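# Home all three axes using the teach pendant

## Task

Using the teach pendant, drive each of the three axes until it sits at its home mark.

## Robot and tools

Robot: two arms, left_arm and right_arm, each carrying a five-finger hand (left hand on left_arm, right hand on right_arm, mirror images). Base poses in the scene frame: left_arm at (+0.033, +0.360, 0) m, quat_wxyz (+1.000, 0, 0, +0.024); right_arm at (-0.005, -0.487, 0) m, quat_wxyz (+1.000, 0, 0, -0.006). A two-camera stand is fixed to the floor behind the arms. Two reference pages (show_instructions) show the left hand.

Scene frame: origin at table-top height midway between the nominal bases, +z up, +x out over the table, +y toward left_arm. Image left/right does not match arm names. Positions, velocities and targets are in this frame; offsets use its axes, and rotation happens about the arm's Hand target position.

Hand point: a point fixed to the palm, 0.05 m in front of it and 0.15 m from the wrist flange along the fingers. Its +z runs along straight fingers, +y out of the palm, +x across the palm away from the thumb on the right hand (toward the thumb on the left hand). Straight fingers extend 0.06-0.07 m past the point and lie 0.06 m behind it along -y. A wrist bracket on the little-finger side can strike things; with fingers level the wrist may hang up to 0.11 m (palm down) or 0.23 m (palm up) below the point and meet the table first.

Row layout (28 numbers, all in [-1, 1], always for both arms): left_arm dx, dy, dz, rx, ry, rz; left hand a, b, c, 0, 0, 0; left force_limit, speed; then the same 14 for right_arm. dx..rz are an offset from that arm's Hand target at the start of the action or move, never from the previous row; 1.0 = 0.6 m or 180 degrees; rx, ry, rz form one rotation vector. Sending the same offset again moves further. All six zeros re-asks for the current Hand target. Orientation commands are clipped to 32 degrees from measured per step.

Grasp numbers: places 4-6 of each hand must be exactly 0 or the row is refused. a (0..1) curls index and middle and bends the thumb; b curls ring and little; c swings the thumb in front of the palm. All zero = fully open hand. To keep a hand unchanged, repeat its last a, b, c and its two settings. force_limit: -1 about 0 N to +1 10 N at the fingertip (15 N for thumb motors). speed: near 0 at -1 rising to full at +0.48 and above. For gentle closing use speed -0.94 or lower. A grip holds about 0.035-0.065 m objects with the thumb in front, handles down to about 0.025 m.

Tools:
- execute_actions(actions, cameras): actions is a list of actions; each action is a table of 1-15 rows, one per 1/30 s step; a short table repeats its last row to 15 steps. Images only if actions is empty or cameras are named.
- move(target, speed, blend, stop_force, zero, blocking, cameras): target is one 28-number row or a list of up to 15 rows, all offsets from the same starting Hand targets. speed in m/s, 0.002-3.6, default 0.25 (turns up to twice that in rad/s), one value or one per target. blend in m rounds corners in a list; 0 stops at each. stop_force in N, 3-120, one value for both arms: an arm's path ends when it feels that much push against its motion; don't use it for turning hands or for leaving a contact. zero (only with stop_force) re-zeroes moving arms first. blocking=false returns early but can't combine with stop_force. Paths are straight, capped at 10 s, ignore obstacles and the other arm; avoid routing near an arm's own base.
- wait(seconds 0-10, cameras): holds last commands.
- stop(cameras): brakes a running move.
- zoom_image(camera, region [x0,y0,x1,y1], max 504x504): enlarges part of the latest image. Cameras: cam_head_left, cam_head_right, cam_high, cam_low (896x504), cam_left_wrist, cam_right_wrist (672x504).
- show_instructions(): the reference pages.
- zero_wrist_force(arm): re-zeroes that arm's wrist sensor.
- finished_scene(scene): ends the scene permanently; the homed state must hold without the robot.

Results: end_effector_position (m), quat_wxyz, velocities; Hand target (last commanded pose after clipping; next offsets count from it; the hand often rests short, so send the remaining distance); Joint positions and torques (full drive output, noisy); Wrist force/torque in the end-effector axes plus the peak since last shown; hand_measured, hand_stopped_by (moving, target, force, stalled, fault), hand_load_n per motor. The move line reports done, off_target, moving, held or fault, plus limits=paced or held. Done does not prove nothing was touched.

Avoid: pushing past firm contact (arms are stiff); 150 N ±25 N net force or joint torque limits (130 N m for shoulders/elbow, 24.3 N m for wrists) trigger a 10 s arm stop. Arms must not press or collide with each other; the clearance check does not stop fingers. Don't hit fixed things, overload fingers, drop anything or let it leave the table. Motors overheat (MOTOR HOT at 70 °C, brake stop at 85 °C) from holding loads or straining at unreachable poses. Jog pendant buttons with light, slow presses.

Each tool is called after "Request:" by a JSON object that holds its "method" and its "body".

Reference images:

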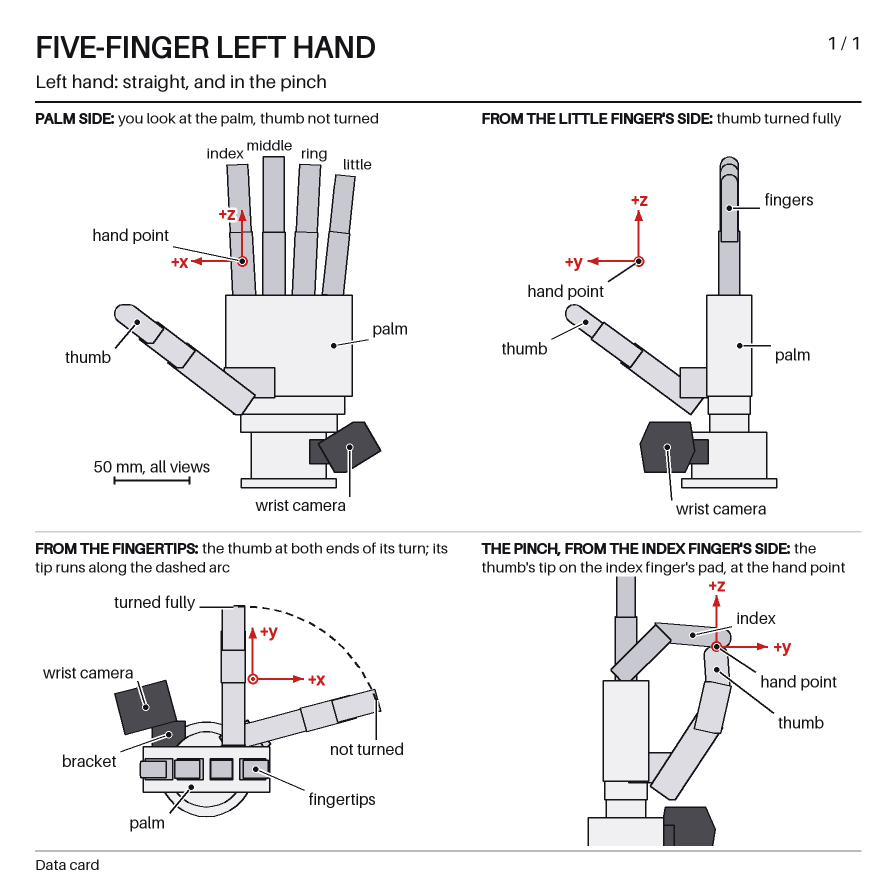

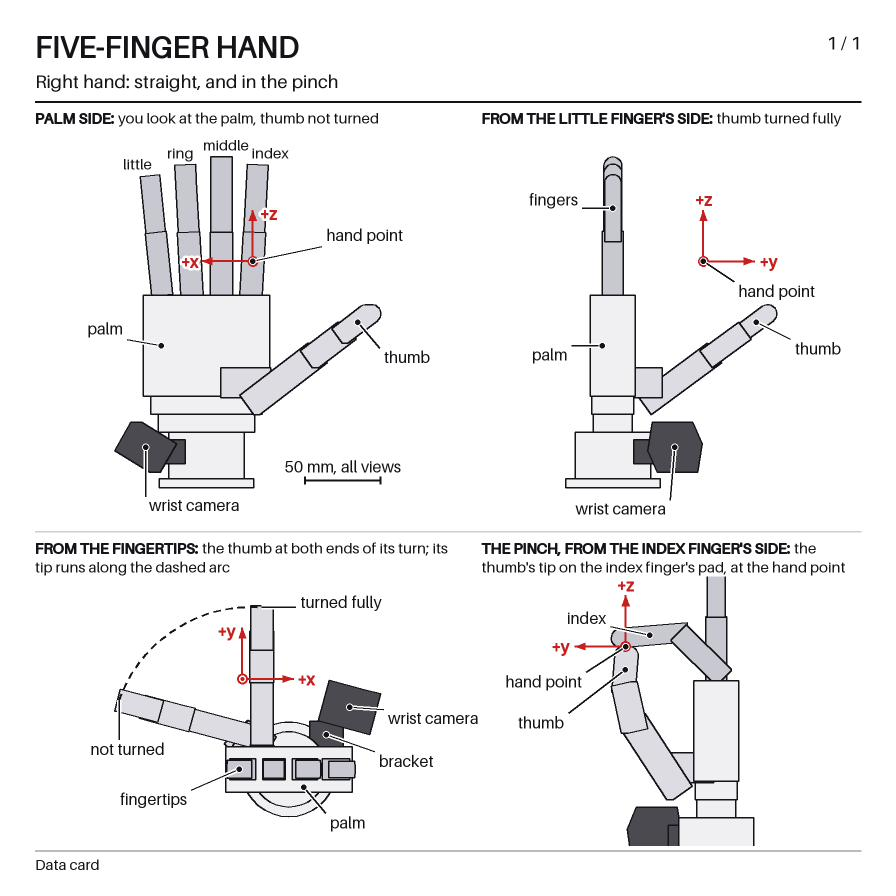

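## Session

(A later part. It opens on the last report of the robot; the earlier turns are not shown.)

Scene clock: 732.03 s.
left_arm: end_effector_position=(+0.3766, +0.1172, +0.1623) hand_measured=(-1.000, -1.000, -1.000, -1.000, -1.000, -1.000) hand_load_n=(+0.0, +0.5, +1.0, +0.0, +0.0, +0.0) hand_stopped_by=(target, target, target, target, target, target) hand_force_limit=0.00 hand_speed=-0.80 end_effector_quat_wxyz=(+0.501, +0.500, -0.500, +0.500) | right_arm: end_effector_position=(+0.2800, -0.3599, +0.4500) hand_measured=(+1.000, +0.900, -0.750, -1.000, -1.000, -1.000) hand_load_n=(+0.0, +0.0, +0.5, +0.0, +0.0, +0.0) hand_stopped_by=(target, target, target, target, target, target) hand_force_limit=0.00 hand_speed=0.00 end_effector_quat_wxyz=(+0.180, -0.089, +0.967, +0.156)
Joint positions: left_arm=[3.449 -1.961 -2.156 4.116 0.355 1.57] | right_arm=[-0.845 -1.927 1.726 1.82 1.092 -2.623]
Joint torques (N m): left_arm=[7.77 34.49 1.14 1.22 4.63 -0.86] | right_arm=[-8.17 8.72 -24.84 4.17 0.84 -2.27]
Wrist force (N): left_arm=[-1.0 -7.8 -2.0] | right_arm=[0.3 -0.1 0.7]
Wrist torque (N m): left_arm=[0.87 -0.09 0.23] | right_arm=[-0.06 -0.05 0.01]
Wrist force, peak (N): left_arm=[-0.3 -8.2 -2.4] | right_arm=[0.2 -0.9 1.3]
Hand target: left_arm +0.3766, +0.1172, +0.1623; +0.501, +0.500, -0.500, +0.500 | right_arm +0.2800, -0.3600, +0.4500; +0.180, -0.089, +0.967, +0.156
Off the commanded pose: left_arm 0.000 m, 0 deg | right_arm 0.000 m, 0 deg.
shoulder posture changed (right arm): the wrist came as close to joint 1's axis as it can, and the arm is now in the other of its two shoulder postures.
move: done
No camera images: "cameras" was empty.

Request:
{"method": "move", "body": {"target": [[0,0,0,0,0,0, 0,0,0,0,0,0, 0.0, -0.8, 0.2333,0.1,0,0,0,0, 0,1,0,0,0,0, 0.0, 0.0],[0,0,0,0,0,0, 0,0,0,0,0,0, 0.0, -0.8, 0.2,0.4333,-0.0833,-0.059,-0.2141,-0.1012, 0,1,0,0,0,0, 0.0, 0.0],[0,0,0,0,0,0, 0,0,0,0,0,0, 0.0, -0.8, -0.05,0.3917,-0.25,-0.059,-0.2141,-0.1012, 0,1,0,0,0,0, 0.0, 0.0]], "speed": 0.2, "blend": [0.03,0.03,0], "cameras": ["all"]}}

Scene clock: 750.00 s.
left_arm: end_effector_position=(+0.3766, +0.1172, +0.1623) hand_measured=(-1.000, -1.000, -1.000, -1.000, -1.000, -1.000) hand_load_n=(+0.0, +0.5, +1.0, +0.0, +0.0, +0.0) hand_stopped_by=(target, target, target, target, target, target) hand_force_limit=0.00 hand_speed=-0.80 end_effector_quat_wxyz=(+0.501, +0.500, -0.500, +0.500) | right_arm: end_effector_position=(+0.2501, -0.1250, +0.3001) hand_measured=(+1.000, +0.900, -0.750, -1.000, -1.000, -1.000) hand_load_n=(+0.0, +0.0, +0.0, +0.0, +0.0, +0.0) hand_stopped_by=(target, target, target, target, target, target) hand_force_limit=0.00 hand_speed=0.00 end_effector_quat_wxyz=(+0.500, +0.000, +0.866, +0.000)
Joint positions: left_arm=[3.449 -1.961 -2.156 4.116 0.355 1.57] | right_arm=[1.051 -1.631 1.949 0.531 2.414 -0.867]
Joint torques (N m): left_arm=[5.55 35.52 0.36 1.34 4.24 -0.77] | right_arm=[8.24 -6.24 -8.82 2.81 2.82 2.37]
Wrist force (N): left_arm=[-0.4 -7.8 -2.3] | right_arm=[-0.1 -0.8 0.9]
Wrist torque (N m): left_arm=[0.91 -0.08 0.21] | right_arm=[-0.18 -0.13 -0.22]
Wrist force, peak (N): left_arm=[-0.3 -8.2 -2.2] | right_arm=[0.8 -1.0 0.9]
Hand target: left_arm +0.3766, +0.1172, +0.1623; +0.501, +0.500, -0.500, +0.500 | right_arm +0.2500, -0.1250, +0.3000; +0.500, +0.000, +0.866, +0.000
Off the commanded pose: left_arm 0.000 m, 0 deg | right_arm 0.000 m, 0 deg.
move: done

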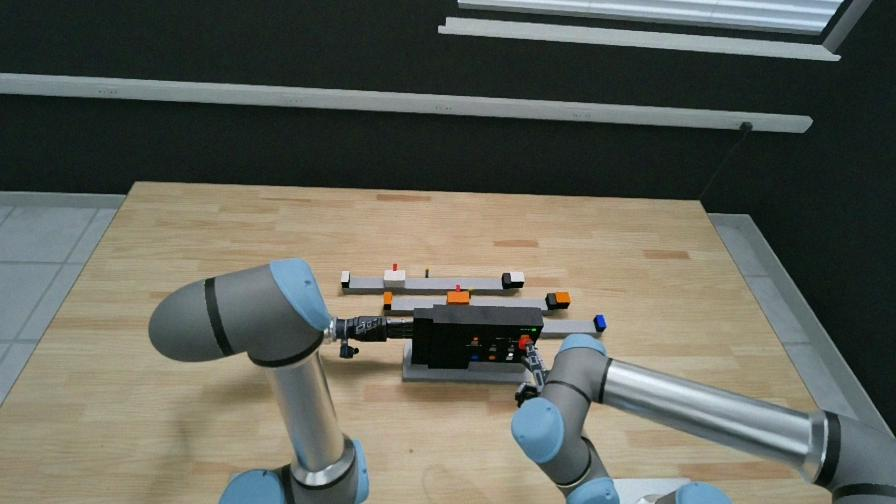

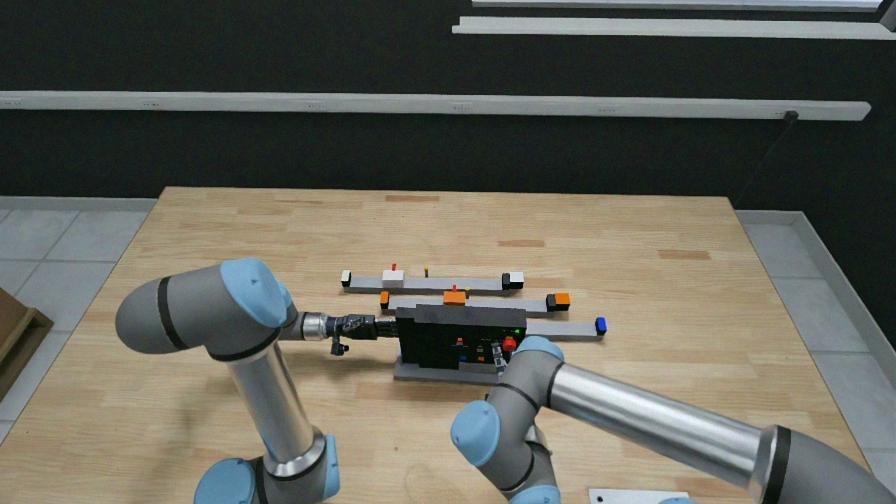

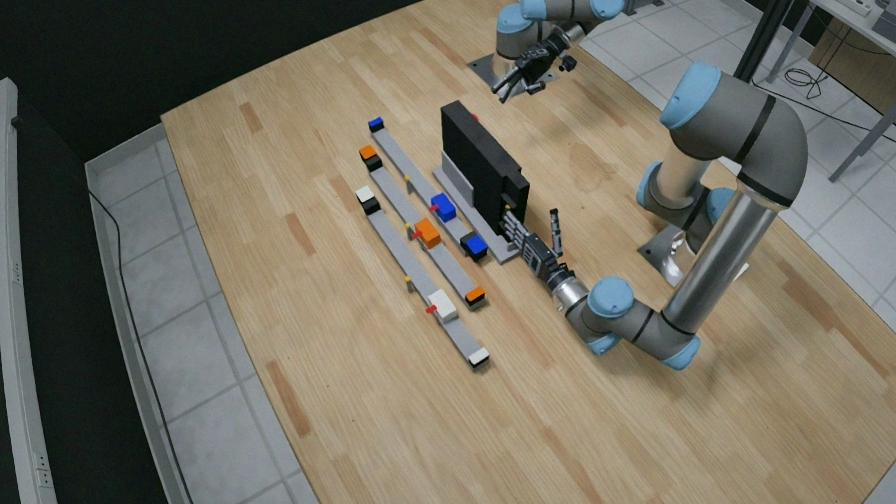

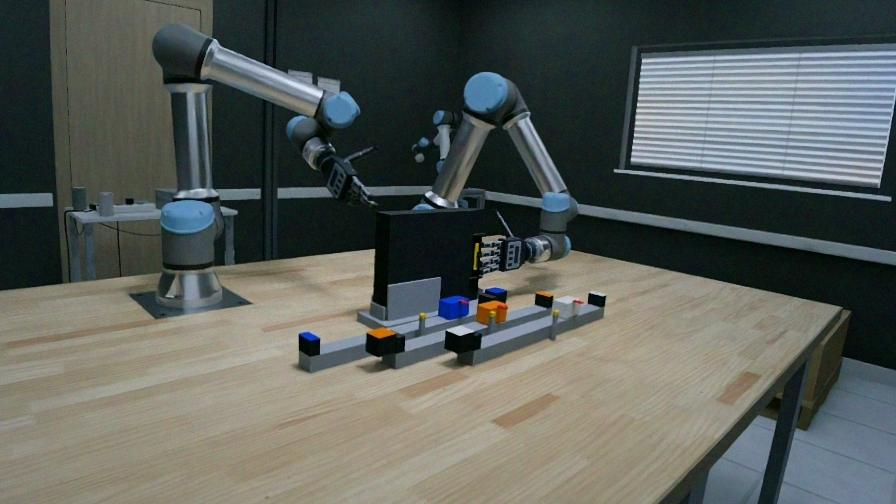

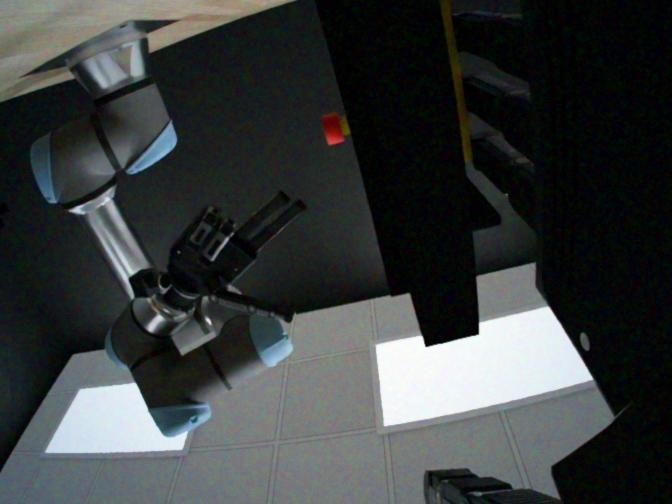

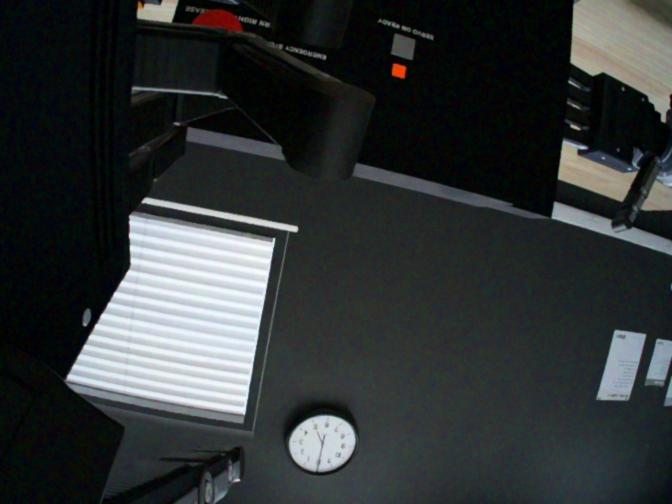

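Request:
{"method": "move", "body": {"target": [0,0,0,0,0,0, 0,0,0,0,0,0, 0.0, -0.8, 0,0,-0.1333,0,0.0556,0, 0,0,0,0,0,0, 0.0, 0.0], "speed": 0.2, "cameras": ["cam_right_wrist","cam_head_left","cam_high"]}}

Scene clock: 772.83 s.
left_arm: end_effector_position=(+0.3766, +0.1172, +0.1623) hand_measured=(-1.000, -1.000, -1.000, -1.000, -1.000, -1.000) hand_load_n=(+0.0, +0.5, +1.0, +0.0, +0.0, +0.0) hand_stopped_by=(target, target, target, target, target, target) hand_force_limit=0.00 hand_speed=-0.80 end_effector_quat_wxyz=(+0.501, +0.500, -0.500, +0.500) | right_arm: end_effector_position=(+0.2500, -0.1250, +0.2202) hand_measured=(-1.000, -1.000, -1.000, -1.000, -1.000, -1.000) hand_load_n=(+0.0, +0.0, +0.0, +0.0, +0.0, +0.0) hand_stopped_by=(target, target, target, target, target, target) hand_force_limit=0.00 hand_speed=0.00 end_effector_quat_wxyz=(+0.423, +0.000, +0.906, +0.000)
Joint positions: left_arm=[3.449 -1.961 -2.156 4.116 0.355 1.57] | right_arm=[0.988 -1.556 2.018 0.519 2.258 -0.812]
Joint torques (N m): left_arm=[6.12 36.07 1.06 1.05 4.77 -0.69] | right_arm=[-8.2 -7.15 -7.45 -0.82 -1.1 -2.47]
Wrist force (N): left_arm=[-0.8 -8.0 -2.1] | right_arm=[0.2 -0.7 0.9]
Wrist torque (N m): left_arm=[0.85 -0.07 0.22] | right_arm=[-0.17 -0.14 -0.14]
Wrist force, peak (N): left_arm=[-0.4 -8.3 -2.2] | right_arm=[1.1 -0.6 1.3]
Hand target: left_arm +0.3766, +0.1172, +0.1623; +0.501, +0.500, -0.500, +0.500 | right_arm +0.2500, -0.1250, +0.2201; +0.423, +0.000, +0.906, +0.000
Off the commanded pose: left_arm 0.000 m, 0 deg | right_arm 0.000 m, 0 deg.
move: done
Images, in order (width x height): cam_head_left 896x504, cam_high 896x504, cam_right_wrist 672x504.

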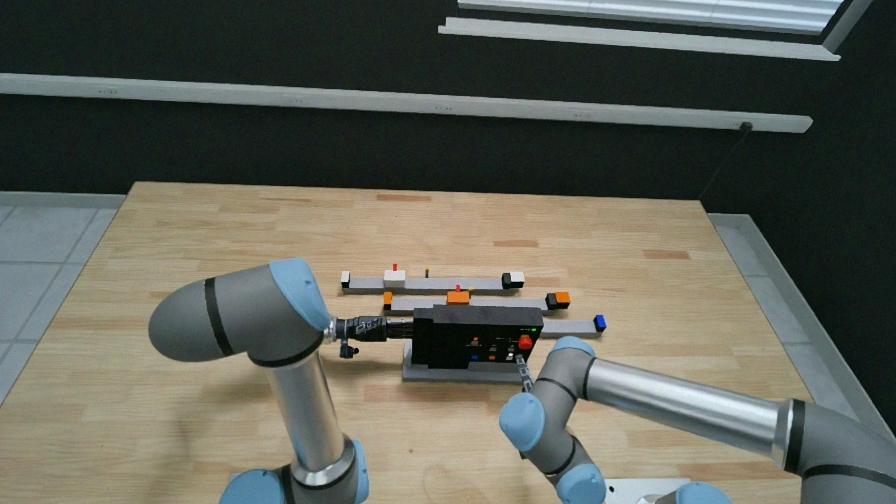

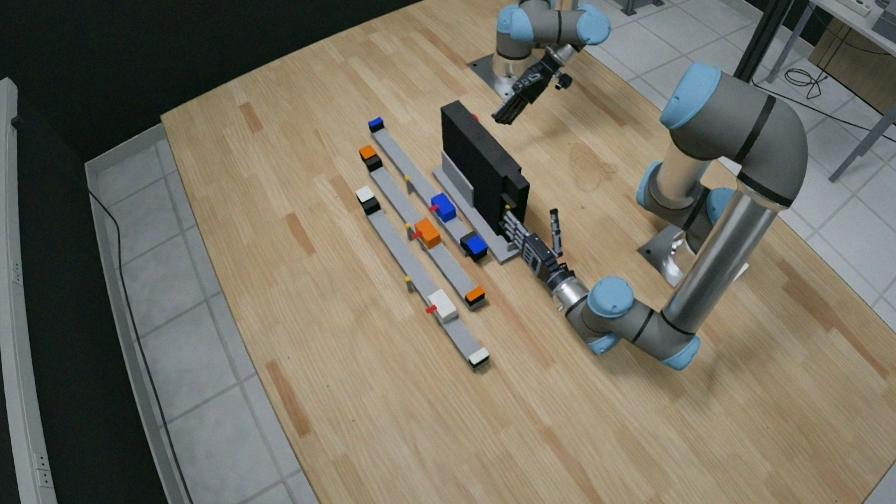

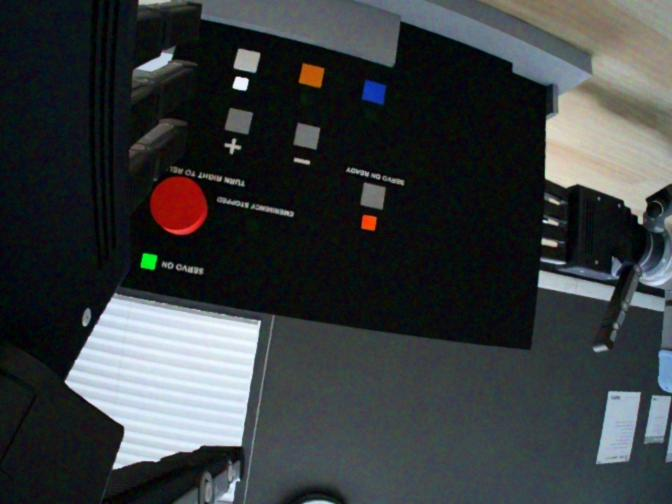

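Request:
{"method": "move", "body": {"target": [0,0,0,0,0,0, 0,0,0,0,0,0, 0.0, -0.8, 0.0833,0.075,-0.1,0,0,0, 0,0,0,0,0,0, 0.0, 0.0], "speed": 0.1, "cameras": ["cam_right_wrist","cam_head_left","cam_head_right"]}}

Request:
{"method": "zoom_image", "body": {"camera": "cam_right_wrist", "region": [100, 0, 450, 300]}}

Scene clock: 799.23 s.
left_arm: end_effector_position=(+0.3766, +0.1172, +0.1623) hand_measured=(-1.000, -1.000, -1.000, -1.000, -1.000, -1.000) hand_load_n=(+0.0, +0.5, +1.0, +0.0, +0.0, -0.5) hand_stopped_by=(target, target, target, target, target, target) hand_force_limit=0.00 hand_speed=-0.80 end_effector_quat_wxyz=(+0.501, +0.500, -0.500, +0.500) | right_arm: end_effector_position=(+0.2999, -0.0800, +0.1601) hand_measured=(-1.000, -1.000, -1.000, -1.000, -1.000, -1.000) hand_load_n=(+0.0, +0.0, +0.0, +0.0, +0.0, +0.0) hand_stopped_by=(target, target, target, target, target, target) hand_force_limit=0.00 hand_speed=0.00 end_effector_quat_wxyz=(+0.423, +0.000, +0.906, +0.000)
Joint positions: left_arm=[3.449 -1.961 -2.156 4.116 0.355 1.57] | right_arm=[0.94 -1.353 1.956 0.347 2.231 -0.863]
Joint torques (N m): left_arm=[3.48 34.93 0.28 1.23 4.58 -0.85] | right_arm=[-8.82 -15.19 -23.35 -0.83 -0.95 -2.33]
Wrist force (N): left_arm=[-1.3 -7.8 -1.9] | right_arm=[0.3 -0.7 0.9]
Wrist torque (N m): left_arm=[0.84 -0.06 0.22] | right_arm=[-0.17 -0.14 -0.05]
Wrist force, peak (N): left_arm=[-0.3 -8.2 -2.3] | right_arm=[0.4 -0.5 1.4]
Hand target: left_arm +0.3766, +0.1172, +0.1623; +0.501, +0.500, -0.500, +0.500 | right_arm +0.3000, -0.0800, +0.1601; +0.423, +0.000, +0.906, +0.000
Off the commanded pose: left_arm 0.000 m, 0 deg | right_arm 0.000 m, 0 deg.
move: done
Images, in order (width x height): cam_head_left 896x504, cam_head_right 896x504, cam_right_wrist 672x504.

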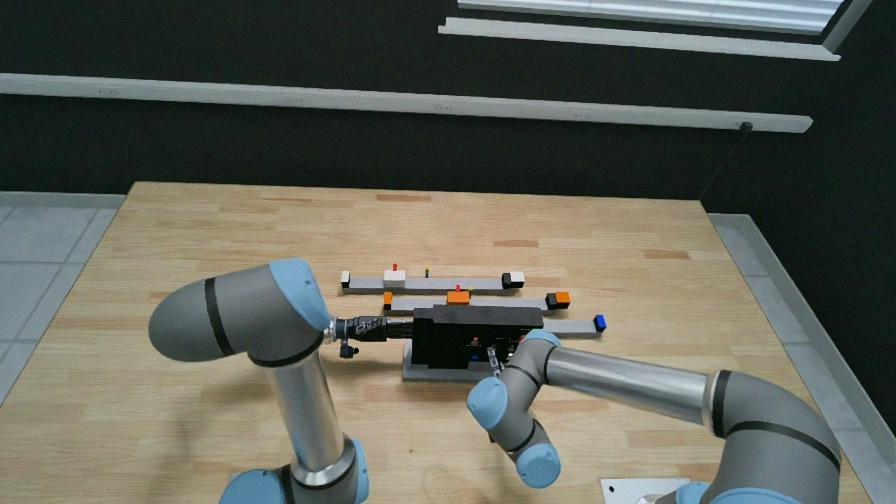

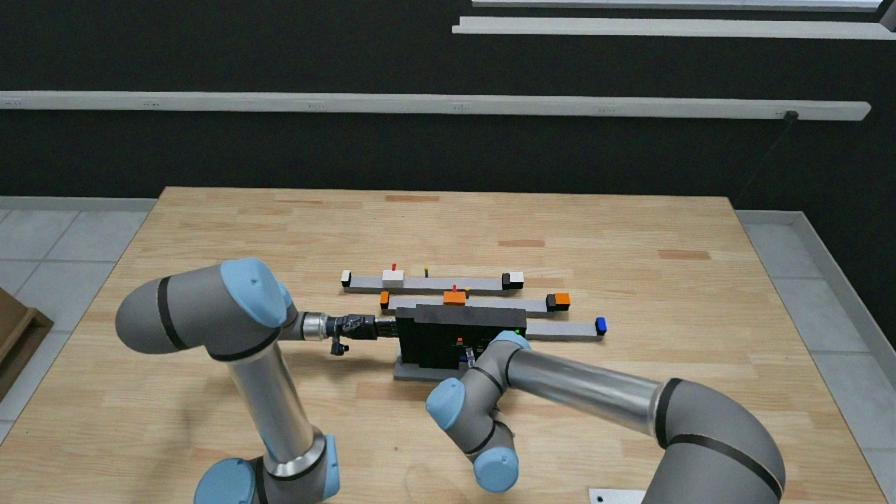

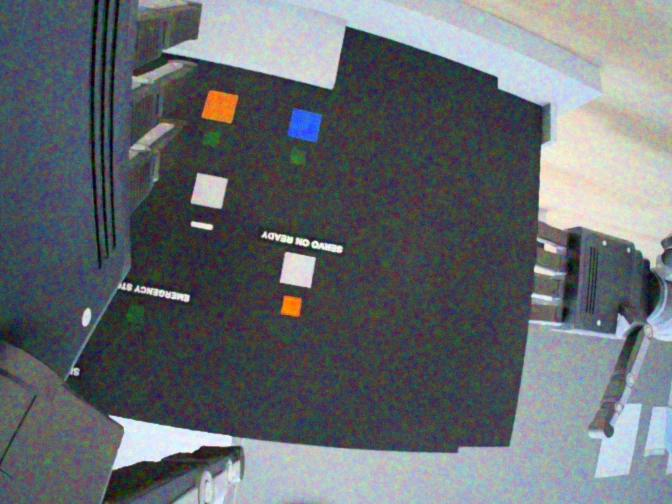

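Scaled by 1.440 from the camera's 672x504 image, which has a finer 960x720 frame.

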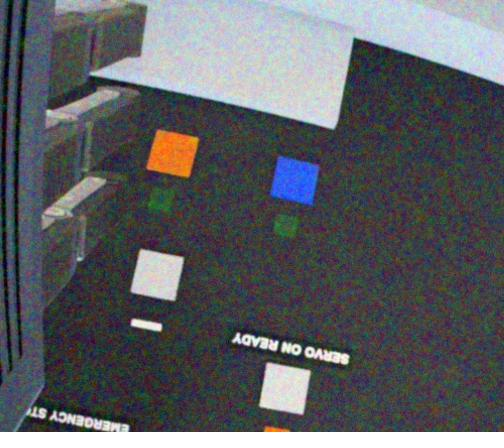

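Request:
{"method": "zoom_image", "body": {"camera": "cam_right_wrist", "region": [120, 90, 260, 230]}}

Scaled by 3.600 from the camera's 672x504 image, which has a finer 960x720 frame.

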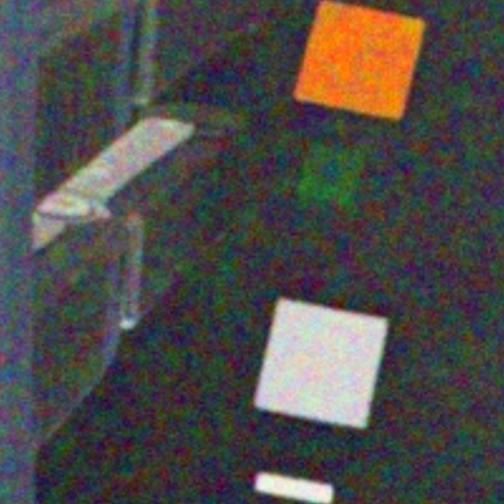

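Request:
{"method": "move", "body": {"target": [0,0,0,0,0,0, 0,0,0,0,0,0, 0.0, -0.8, 0.0333,0.01,0.0083,0,0,0, 0,0,0,0,0,0, 0.0, 0.0], "speed": 0.01, "stop_force": 3, "cameras": ["cam_right_wrist"]}}

Request:
{"method": "zoom_image", "body": {"camera": "cam_right_wrist", "region": [120, 50, 330, 260]}}

Scene clock: 839.30 s.
left_arm: end_effector_position=(+0.3766, +0.1172, +0.1623) hand_measured=(-1.000, -1.000, -1.000, -1.000, -1.000, -1.000) hand_load_n=(+0.0, +0.5, +1.0, +0.0, +0.0, +0.0) hand_stopped_by=(target, target, target, target, target, target) hand_force_limit=0.00 hand_speed=-0.80 end_effector_quat_wxyz=(+0.501, +0.500, -0.500, +0.500) | right_arm: end_effector_position=(+0.3200, -0.0740, +0.1650) hand_measured=(-1.000, -1.000, -1.000, -1.000, -1.000, -1.000) hand_load_n=(+0.0, +0.0, +0.0, +0.0, +0.0, +0.0) hand_stopped_by=(target, target, target, target, target, target) hand_force_limit=0.00 hand_speed=0.00 end_effector_quat_wxyz=(+0.423, +0.000, +0.906, +0.000)
Joint positions: left_arm=[3.449 -1.961 -2.156 4.116 0.355 1.57] | right_arm=[0.904 -1.34 1.918 0.349 2.21 -0.899]
Joint torques (N m): left_arm=[2.39 35.83 -0.37 1.05 4.34 -0.81] | right_arm=[-8.49 -15.16 -22.08 2.97 -0.96 -2.36]
Wrist force (N): left_arm=[-0.9 -8.0 -1.9] | right_arm=[0.4 -0.7 0.8]
Wrist torque (N m): left_arm=[0.83 -0.07 0.23] | right_arm=[-0.16 -0.15 -0.06]
Wrist force, peak (N): left_arm=[-0.1 -8.4 -2.2] | right_arm=[0.4 -0.8 1.1]
Hand target: left_arm +0.3766, +0.1172, +0.1623; +0.501, +0.500, -0.500, +0.500 | right_arm +0.3200, -0.0740, +0.1650; +0.423, +0.000, +0.906, +0.000
Off the commanded pose: left_arm 0.000 m, 0 deg | right_arm 0.000 m, 0 deg.
move: done
Images, in order (width x height): cam_right_wrist 672x504.

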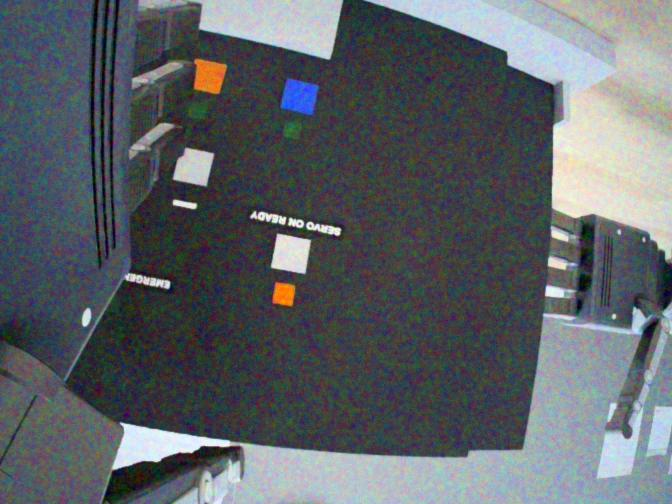

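Scaled by 2.400 from the camera's 672x504 image, which has a finer 960x720 frame.

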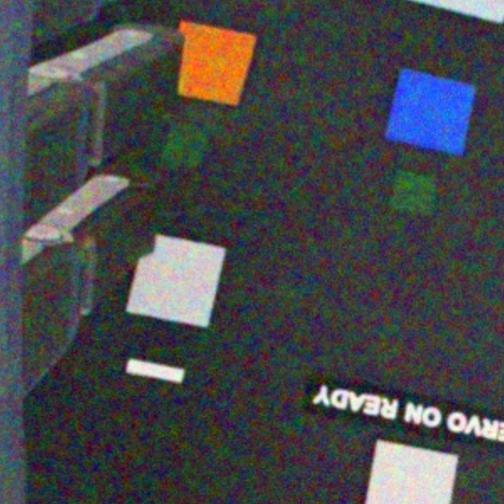

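Request:
{"method": "move", "body": {"target": [0,0,0,0,0,0, 0,0,0,0,0,0, 0.0, -0.8, -0.0333,0.001,-0.0538,0,0.0556,0, 0,0,0,0,0,0, 0.0, 0.0], "speed": 0.1, "cameras": ["cam_right_wrist"]}}

Request:
{"method": "zoom_image", "body": {"camera": "cam_right_wrist", "region": [120, 50, 330, 260]}}

Scene clock: 875.83 s.
left_arm: end_effector_position=(+0.3766, +0.1172, +0.1623) hand_measured=(-1.000, -1.000, -1.000, -1.000, -1.000, -1.000) hand_load_n=(+0.5, +0.5, +1.0, +0.0, +0.0, +0.0) hand_stopped_by=(target, target, target, target, target, target) hand_force_limit=0.00 hand_speed=-0.80 end_effector_quat_wxyz=(+0.501, +0.500, -0.500, +0.500) | right_arm: end_effector_position=(+0.3000, -0.0734, +0.1328) hand_measured=(-1.000, -1.000, -1.000, -1.000, -1.000, -1.000) hand_load_n=(+0.0, +0.0, +0.0, -0.5, +0.0, +0.0) hand_stopped_by=(target, target, target, target, target, target) hand_force_limit=0.00 hand_speed=0.00 end_effector_quat_wxyz=(+0.342, +0.000, +0.940, +0.000)
Joint positions: left_arm=[3.449 -1.961 -2.156 4.116 0.355 1.57] | right_arm=[0.889 -1.303 1.9 0.48 2.088 -0.827]
Joint torques (N m): left_arm=[2.49 35.02 0.77 1 4.65 -0.83] | right_arm=[-8.63 -16.31 -22.43 3.52 -0.88 2.5]
Wrist force (N): left_arm=[-1.0 -7.9 -1.9] | right_arm=[0.5 -0.8 1.1]
Wrist torque (N m): left_arm=[0.84 -0.10 0.23] | right_arm=[-0.21 -0.13 -0.15]
Wrist force, peak (N): left_arm=[-0.5 -8.4 -2.0] | right_arm=[0.4 -0.8 1.2]
Hand target: left_arm +0.3766, +0.1172, +0.1623; +0.501, +0.500, -0.500, +0.500 | right_arm +0.3000, -0.0734, +0.1328; +0.342, +0.000, +0.940, +0.000
Off the commanded pose: left_arm 0.000 m, 0 deg | right_arm 0.000 m, 0 deg.
move: done
Images, in order (width x height): cam_right_wrist 672x504.

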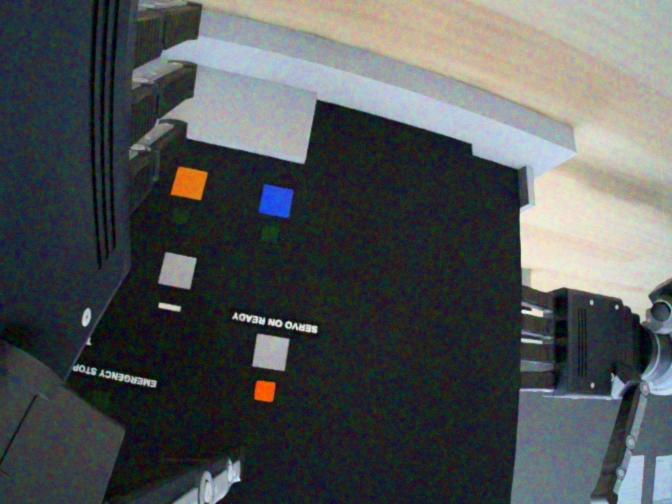

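Scaled by 2.400 from the camera's 672x504 image, which has a finer 960x720 frame.

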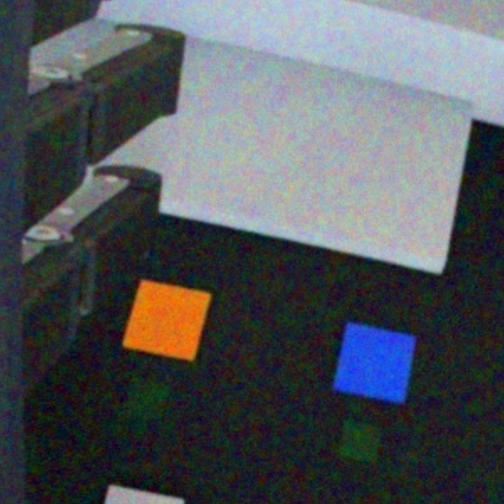

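Request:
{"method": "move", "body": {"target": [0,0,0,0,0,0, 0,0,0,0,0,0, 0.0, -0.8, 0.0333,0,-0.005,0,0,0, 0,0,0,0,0,0, 0.0, 0.0], "speed": 0.02, "stop_force": 3, "cameras": ["cam_right_wrist"]}}

Request:
{"method": "zoom_image", "body": {"camera": "cam_right_wrist", "region": [120, 50, 330, 260]}}

Scene clock: 905.43 s.
left_arm: end_effector_position=(+0.3766, +0.1172, +0.1623) hand_measured=(-1.000, -1.000, -1.000, -1.000, -1.000, -1.000) hand_load_n=(+0.0, +0.5, +1.0, +0.5, +0.0, +0.0) hand_stopped_by=(target, target, target, target, target, target) hand_force_limit=0.00 hand_speed=-0.80 end_effector_quat_wxyz=(+0.501, +0.500, -0.500, +0.500) | right_arm: end_effector_position=(+0.3200, -0.0734, +0.1298) hand_measured=(-1.000, -1.000, -1.000, -1.000, -1.000, -1.000) hand_load_n=(+0.0, +0.0, +0.0, +0.0, +0.0, +0.0) hand_stopped_by=(target, target, target, target, target, target) hand_force_limit=0.00 hand_speed=0.00 end_effector_quat_wxyz=(+0.342, +0.000, +0.940, +0.000)
Joint positions: left_arm=[3.449 -1.961 -2.156 4.116 0.355 1.57] | right_arm=[0.847 -1.288 1.884 0.461 2.067 -0.869]
Joint torques (N m): left_arm=[-0.11 35.15 0.33 0.89 4.66 -0.72] | right_arm=[-8.92 -16.92 -22.15 -0.63 -1.01 -2.3]
Wrist force (N): left_arm=[-1.2 -7.8 -1.9] | right_arm=[0.5 -0.7 1.0]
Wrist torque (N m): left_arm=[0.86 -0.06 0.22] | right_arm=[-0.18 -0.14 -0.05]
Wrist force, peak (N): left_arm=[-0.3 -8.3 -2.2] | right_arm=[0.7 -0.9 1.4]
Hand target: left_arm +0.3766, +0.1172, +0.1623; +0.501, +0.500, -0.500, +0.500 | right_arm +0.3200, -0.0734, +0.1298; +0.342, +0.000, +0.940, +0.000
Off the commanded pose: left_arm 0.000 m, 0 deg | right_arm 0.000 m, 0 deg.
move: done
Images, in order (width x height): cam_right_wrist 672x504.

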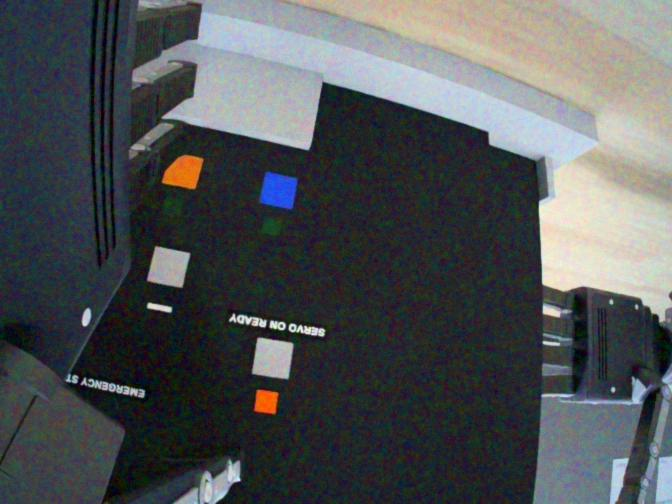

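Scaled by 2.400 from the camera's 672x504 image, which has a finer 960x720 frame.

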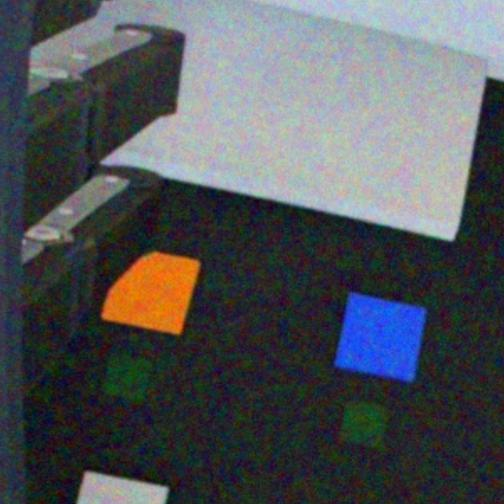

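Request:
{"method": "move", "body": {"target": [0,0,0,0,0,0, 0,0,0,0,0,0, 0.0, -0.8, 0.025,-0.002,0.0025,0,0,0, 0,0,0,0,0,0, 0.0, 0.0], "speed": 0.01, "stop_force": 3, "cameras": ["cam_right_wrist"]}}

Request:
{"method": "zoom_image", "body": {"camera": "cam_right_wrist", "region": [120, 50, 330, 260]}}

Scene clock: 915.10 s.
left_arm: end_effector_position=(+0.3766, +0.1172, +0.1623) hand_measured=(-1.000, -1.000, -1.000, -1.000, -1.000, -1.000) hand_load_n=(+0.0, +0.5, +1.0, +0.0, +0.0, +0.0) hand_stopped_by=(target, target, target, target, target, target) hand_force_limit=0.00 hand_speed=-0.80 end_effector_quat_wxyz=(+0.501, +0.500, -0.500, +0.500) | right_arm: end_effector_position=(+0.3310, -0.0743, +0.1308) hand_measured=(-1.000, -1.000, -1.000, -1.000, -1.000, -1.000) hand_load_n=(+0.0, +0.0, +0.0, +0.0, +0.0, +0.0) hand_stopped_by=(target, target, target, target, target, target) hand_force_limit=0.00 hand_speed=0.00 end_effector_quat_wxyz=(+0.342, +0.000, +0.940, +0.000)
Joint positions: left_arm=[3.449 -1.961 -2.156 4.116 0.355 1.57] | right_arm=[0.822 -1.284 1.873 0.458 2.055 -0.893]
Joint torques (N m): left_arm=[0.3 35.48 0.95 1.1 4.4 -0.86] | right_arm=[7.27 -36.86 -7.37 2.69 2.78 2.53]
Wrist force (N): left_arm=[-0.4 -8.0 -2.1] | right_arm=[2.8 -0.2 -1.1]
Wrist torque (N m): left_arm=[0.86 -0.05 0.21] | right_arm=[-0.03 -0.06 0.04]
Wrist force, peak (N): left_arm=[-0.3 -8.2 -2.2] | right_arm=[4.3 -0.4 -0.5]
Hand target: left_arm +0.3766, +0.1172, +0.1623; +0.501, +0.500, -0.500, +0.500 | right_arm +0.3310, -0.0743, +0.1308; +0.342, +0.000, +0.940, +0.000 (not the last commanded pose)
Off the commanded pose: left_arm 0.000 m, 0 deg | right_arm 0.004 m, 0 deg.
move: contact (right_arm)
Images, in order (width x height): cam_right_wrist 672x504.

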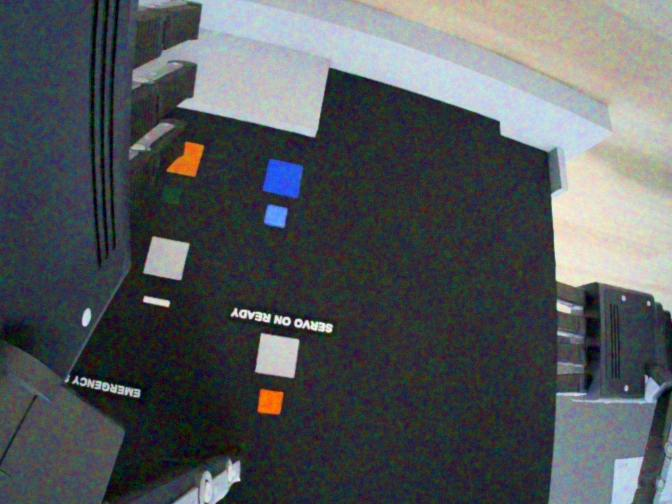

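Scaled by 2.400 from the camera's 672x504 image, which has a finer 960x720 frame.

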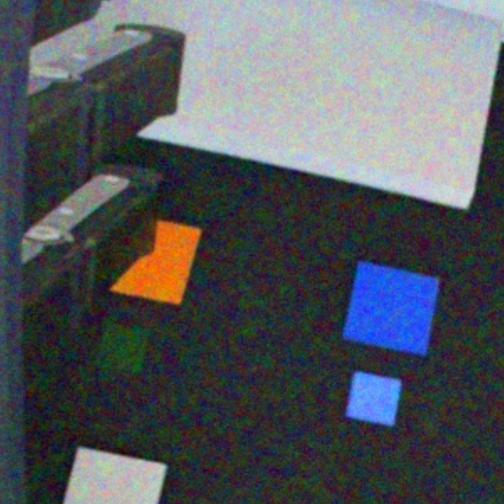

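Request:
{"method": "move", "body": {"target": [0,0,0,0,0,0, 0,0,0,0,0,0, 0.0, -0.8, -0.0333,0,0,0,0,0, 0,0,0,0,0,0, 0.0, 0.0], "speed": 0.05, "cameras": ["cam_right_wrist", "cam_head_left"]}}

Request:
{"method": "zoom_image", "body": {"camera": "cam_right_wrist", "region": [50, 50, 350, 350]}}

Request:
{"method": "zoom_image", "body": {"camera": "cam_head_left", "region": [395, 295, 555, 395]}}

Scene clock: 925.27 s.
left_arm: end_effector_position=(+0.3766, +0.1172, +0.1623) hand_measured=(-1.000, -1.000, -1.000, -1.000, -1.000, -1.000) hand_load_n=(+0.0, +0.5, +1.5, +0.0, +0.0, +0.0) hand_stopped_by=(target, target, target, target, target, target) hand_force_limit=0.00 hand_speed=-0.80 end_effector_quat_wxyz=(+0.501, +0.500, -0.500, +0.500) | right_arm: end_effector_position=(+0.3111, -0.0743, +0.1308) hand_measured=(-1.000, -1.000, -1.000, -1.000, -1.000, -1.000) hand_load_n=(+0.0, +0.0, +0.0, +0.0, +0.0, -0.5) hand_stopped_by=(target, target, target, target, target, target) hand_force_limit=0.00 hand_speed=0.00 end_effector_quat_wxyz=(+0.342, +0.000, +0.940, +0.000)
Joint positions: left_arm=[3.449 -1.961 -2.156 4.116 0.355 1.57] | right_arm=[0.864 -1.296 1.894 0.467 2.076 -0.853]
Joint torques (N m): left_arm=[-1 34.84 0.7 0.85 4.41 -0.92] | right_arm=[8.66 -35.14 -6.69 3.27 2.36 2.37]
Wrist force (N): left_arm=[-0.7 -7.8 -2.2] | right_arm=[0.5 -0.5 1.1]
Wrist torque (N m): left_arm=[0.89 -0.08 0.22] | right_arm=[-0.16 -0.14 -0.15]
Wrist force, peak (N): left_arm=[-0.3 -8.2 -2.3] | right_arm=[3.7 -0.5 -0.6]
Hand target: left_arm +0.3766, +0.1172, +0.1623; +0.501, +0.500, -0.500, +0.500 | right_arm +0.3110, -0.0743, +0.1308; +0.342, +0.000, +0.940, +0.000
Off the commanded pose: left_arm 0.000 m, 0 deg | right_arm 0.000 m, 0 deg.
move: done
Images, in order (width x height): cam_head_left 896x504, cam_right_wrist 672x504.

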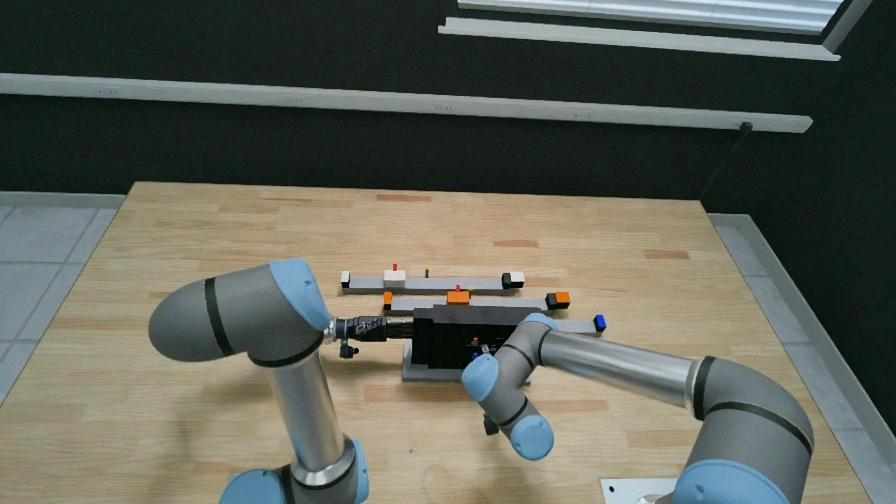

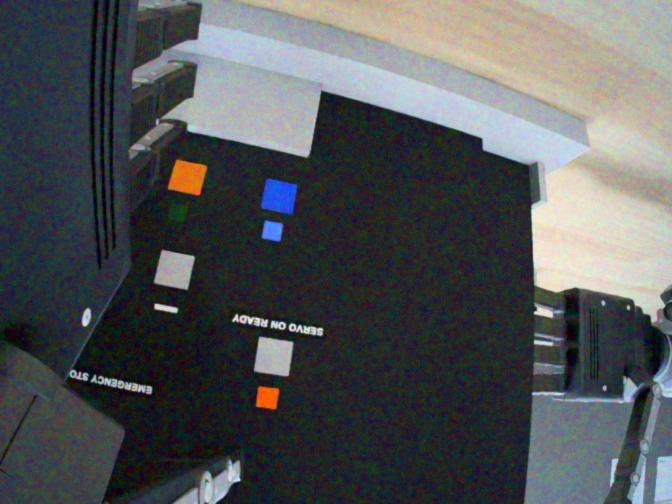

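Scaled by 1.680 from the camera's 672x504 image, which has a finer 960x720 frame.

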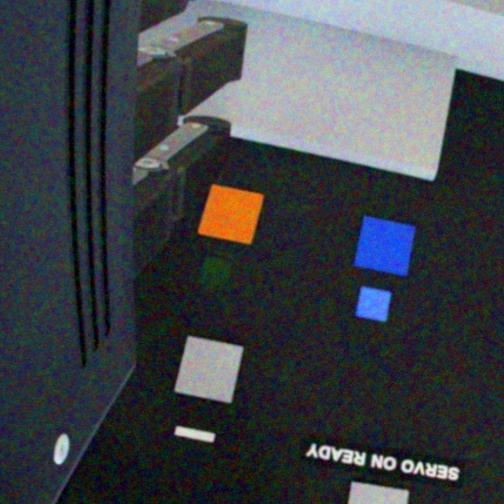

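Scaled by 3.150 from the camera's 896x504 image, which has a finer 1280x720 frame.

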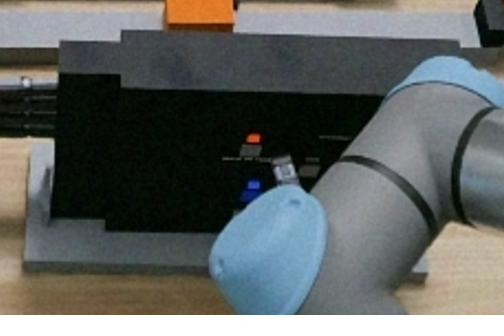

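Request:
{"method": "move", "body": {"target": [0,0,0,0,0,0, 0,0,0,0,0,0, 0.0, -0.8, 0.0167,0.0022,0.0743,0,0,0, 0,0,0,0,0,0, 0.0, 0.0], "speed": 0.05, "cameras": ["cam_right_wrist", "cam_high", "cam_head_right"]}}

Request:
{"method": "zoom_image", "body": {"camera": "cam_right_wrist", "region": [50, 50, 350, 350]}}

Request:
{"method": "zoom_image", "body": {"camera": "cam_high", "region": [340, 100, 500, 380]}}

Request:
{"method": "zoom_image", "body": {"camera": "cam_head_right", "region": [390, 300, 540, 395]}}

Scene clock: 956.80 s.
left_arm: end_effector_position=(+0.3766, +0.1172, +0.1623) hand_measured=(-1.000, -1.000, -1.000, -1.000, -1.000, -1.000) hand_load_n=(+0.0, +0.0, +1.0, +0.0, +0.0, -0.5) hand_stopped_by=(target, target, target, target, target, target) hand_force_limit=0.00 hand_speed=-0.80 end_effector_quat_wxyz=(+0.501, +0.500, -0.500, +0.500) | right_arm: end_effector_position=(+0.3210, -0.0729, +0.1753) hand_measured=(-1.000, -1.000, -1.000, -1.000, -1.000, -1.000) hand_load_n=(+0.0, -0.5, +0.0, +0.5, +0.0, +0.0) hand_stopped_by=(target, target, target, target, target, target) hand_force_limit=0.00 hand_speed=0.00 end_effector_quat_wxyz=(+0.342, +0.000, +0.940, +0.000)
Joint positions: left_arm=[3.449 -1.961 -2.156 4.116 0.355 1.57] | right_arm=[0.845 -1.343 1.821 0.578 2.067 -0.871]
Joint torques (N m): left_arm=[-1.7 34.47 0.96 0.81 4.47 -0.9] | right_arm=[-8.65 -34.97 -24.44 3.31 -1.07 -2.43]
Wrist force (N): left_arm=[-0.6 -7.9 -2.0] | right_arm=[0.6 -0.5 1.0]
Wrist torque (N m): left_arm=[0.87 -0.06 0.21] | right_arm=[-0.14 -0.15 -0.05]
Wrist force, peak (N): left_arm=[-0.2 -8.3 -2.1] | right_arm=[0.6 -0.7 1.4]
Hand target: left_arm +0.3766, +0.1172, +0.1623; +0.501, +0.500, -0.500, +0.500 | right_arm +0.3210, -0.0729, +0.1754; +0.342, +0.000, +0.940, +0.000
Off the commanded pose: left_arm 0.000 m, 0 deg | right_arm 0.000 m, 0 deg.
move: done
Images, in order (width x height): cam_head_right 896x504, cam_high 896x504, cam_right_wrist 672x504.

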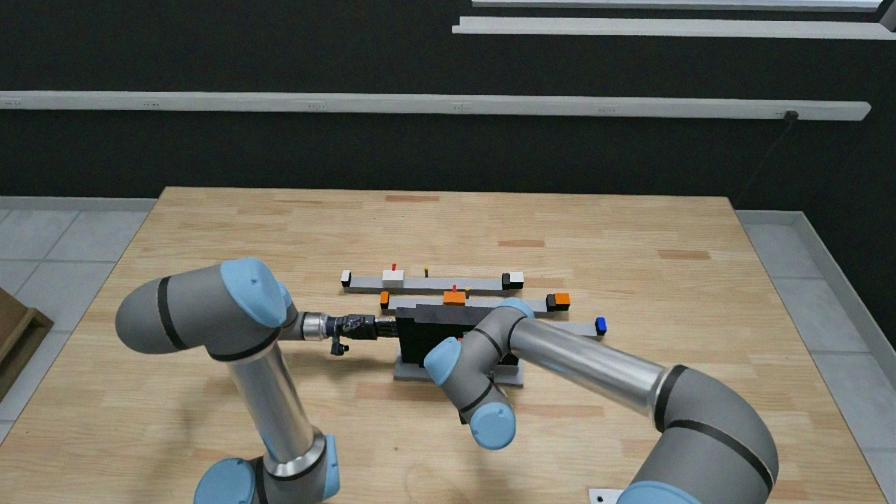

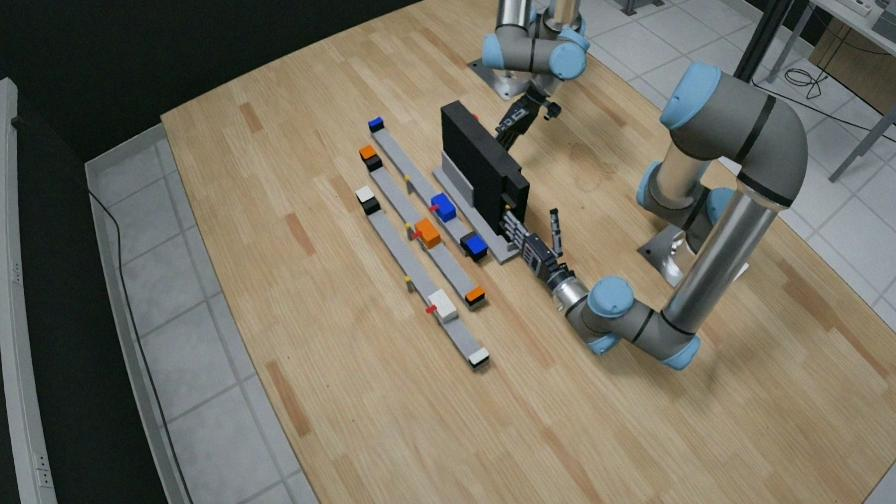

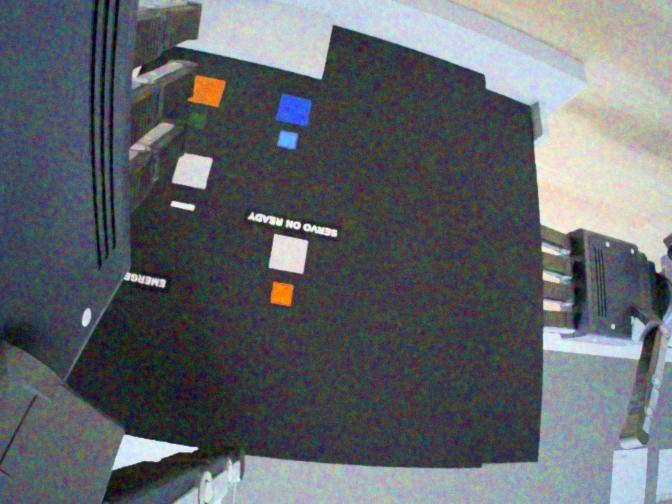

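Scaled by 1.680 from the camera's 672x504 image, which has a finer 960x720 frame.

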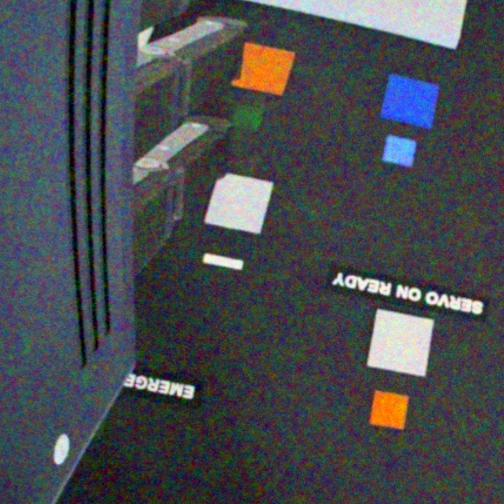

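Scaled by 1.800 from the camera's 896x504 image, which has a finer 1280x720 frame.

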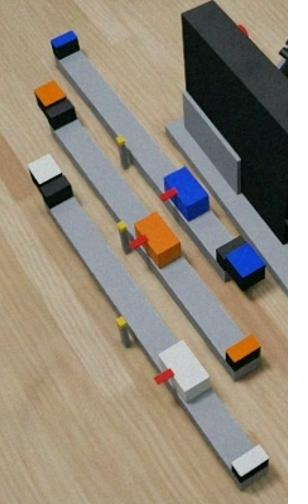

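Scaled by 3.360 from the camera's 896x504 image, which has a finer 1280x720 frame.

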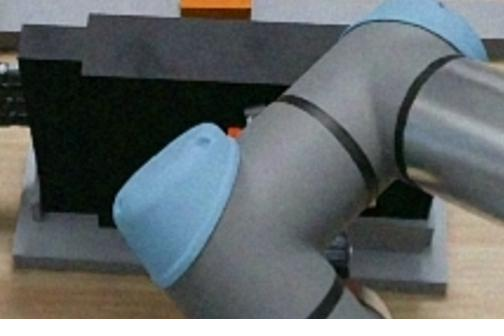

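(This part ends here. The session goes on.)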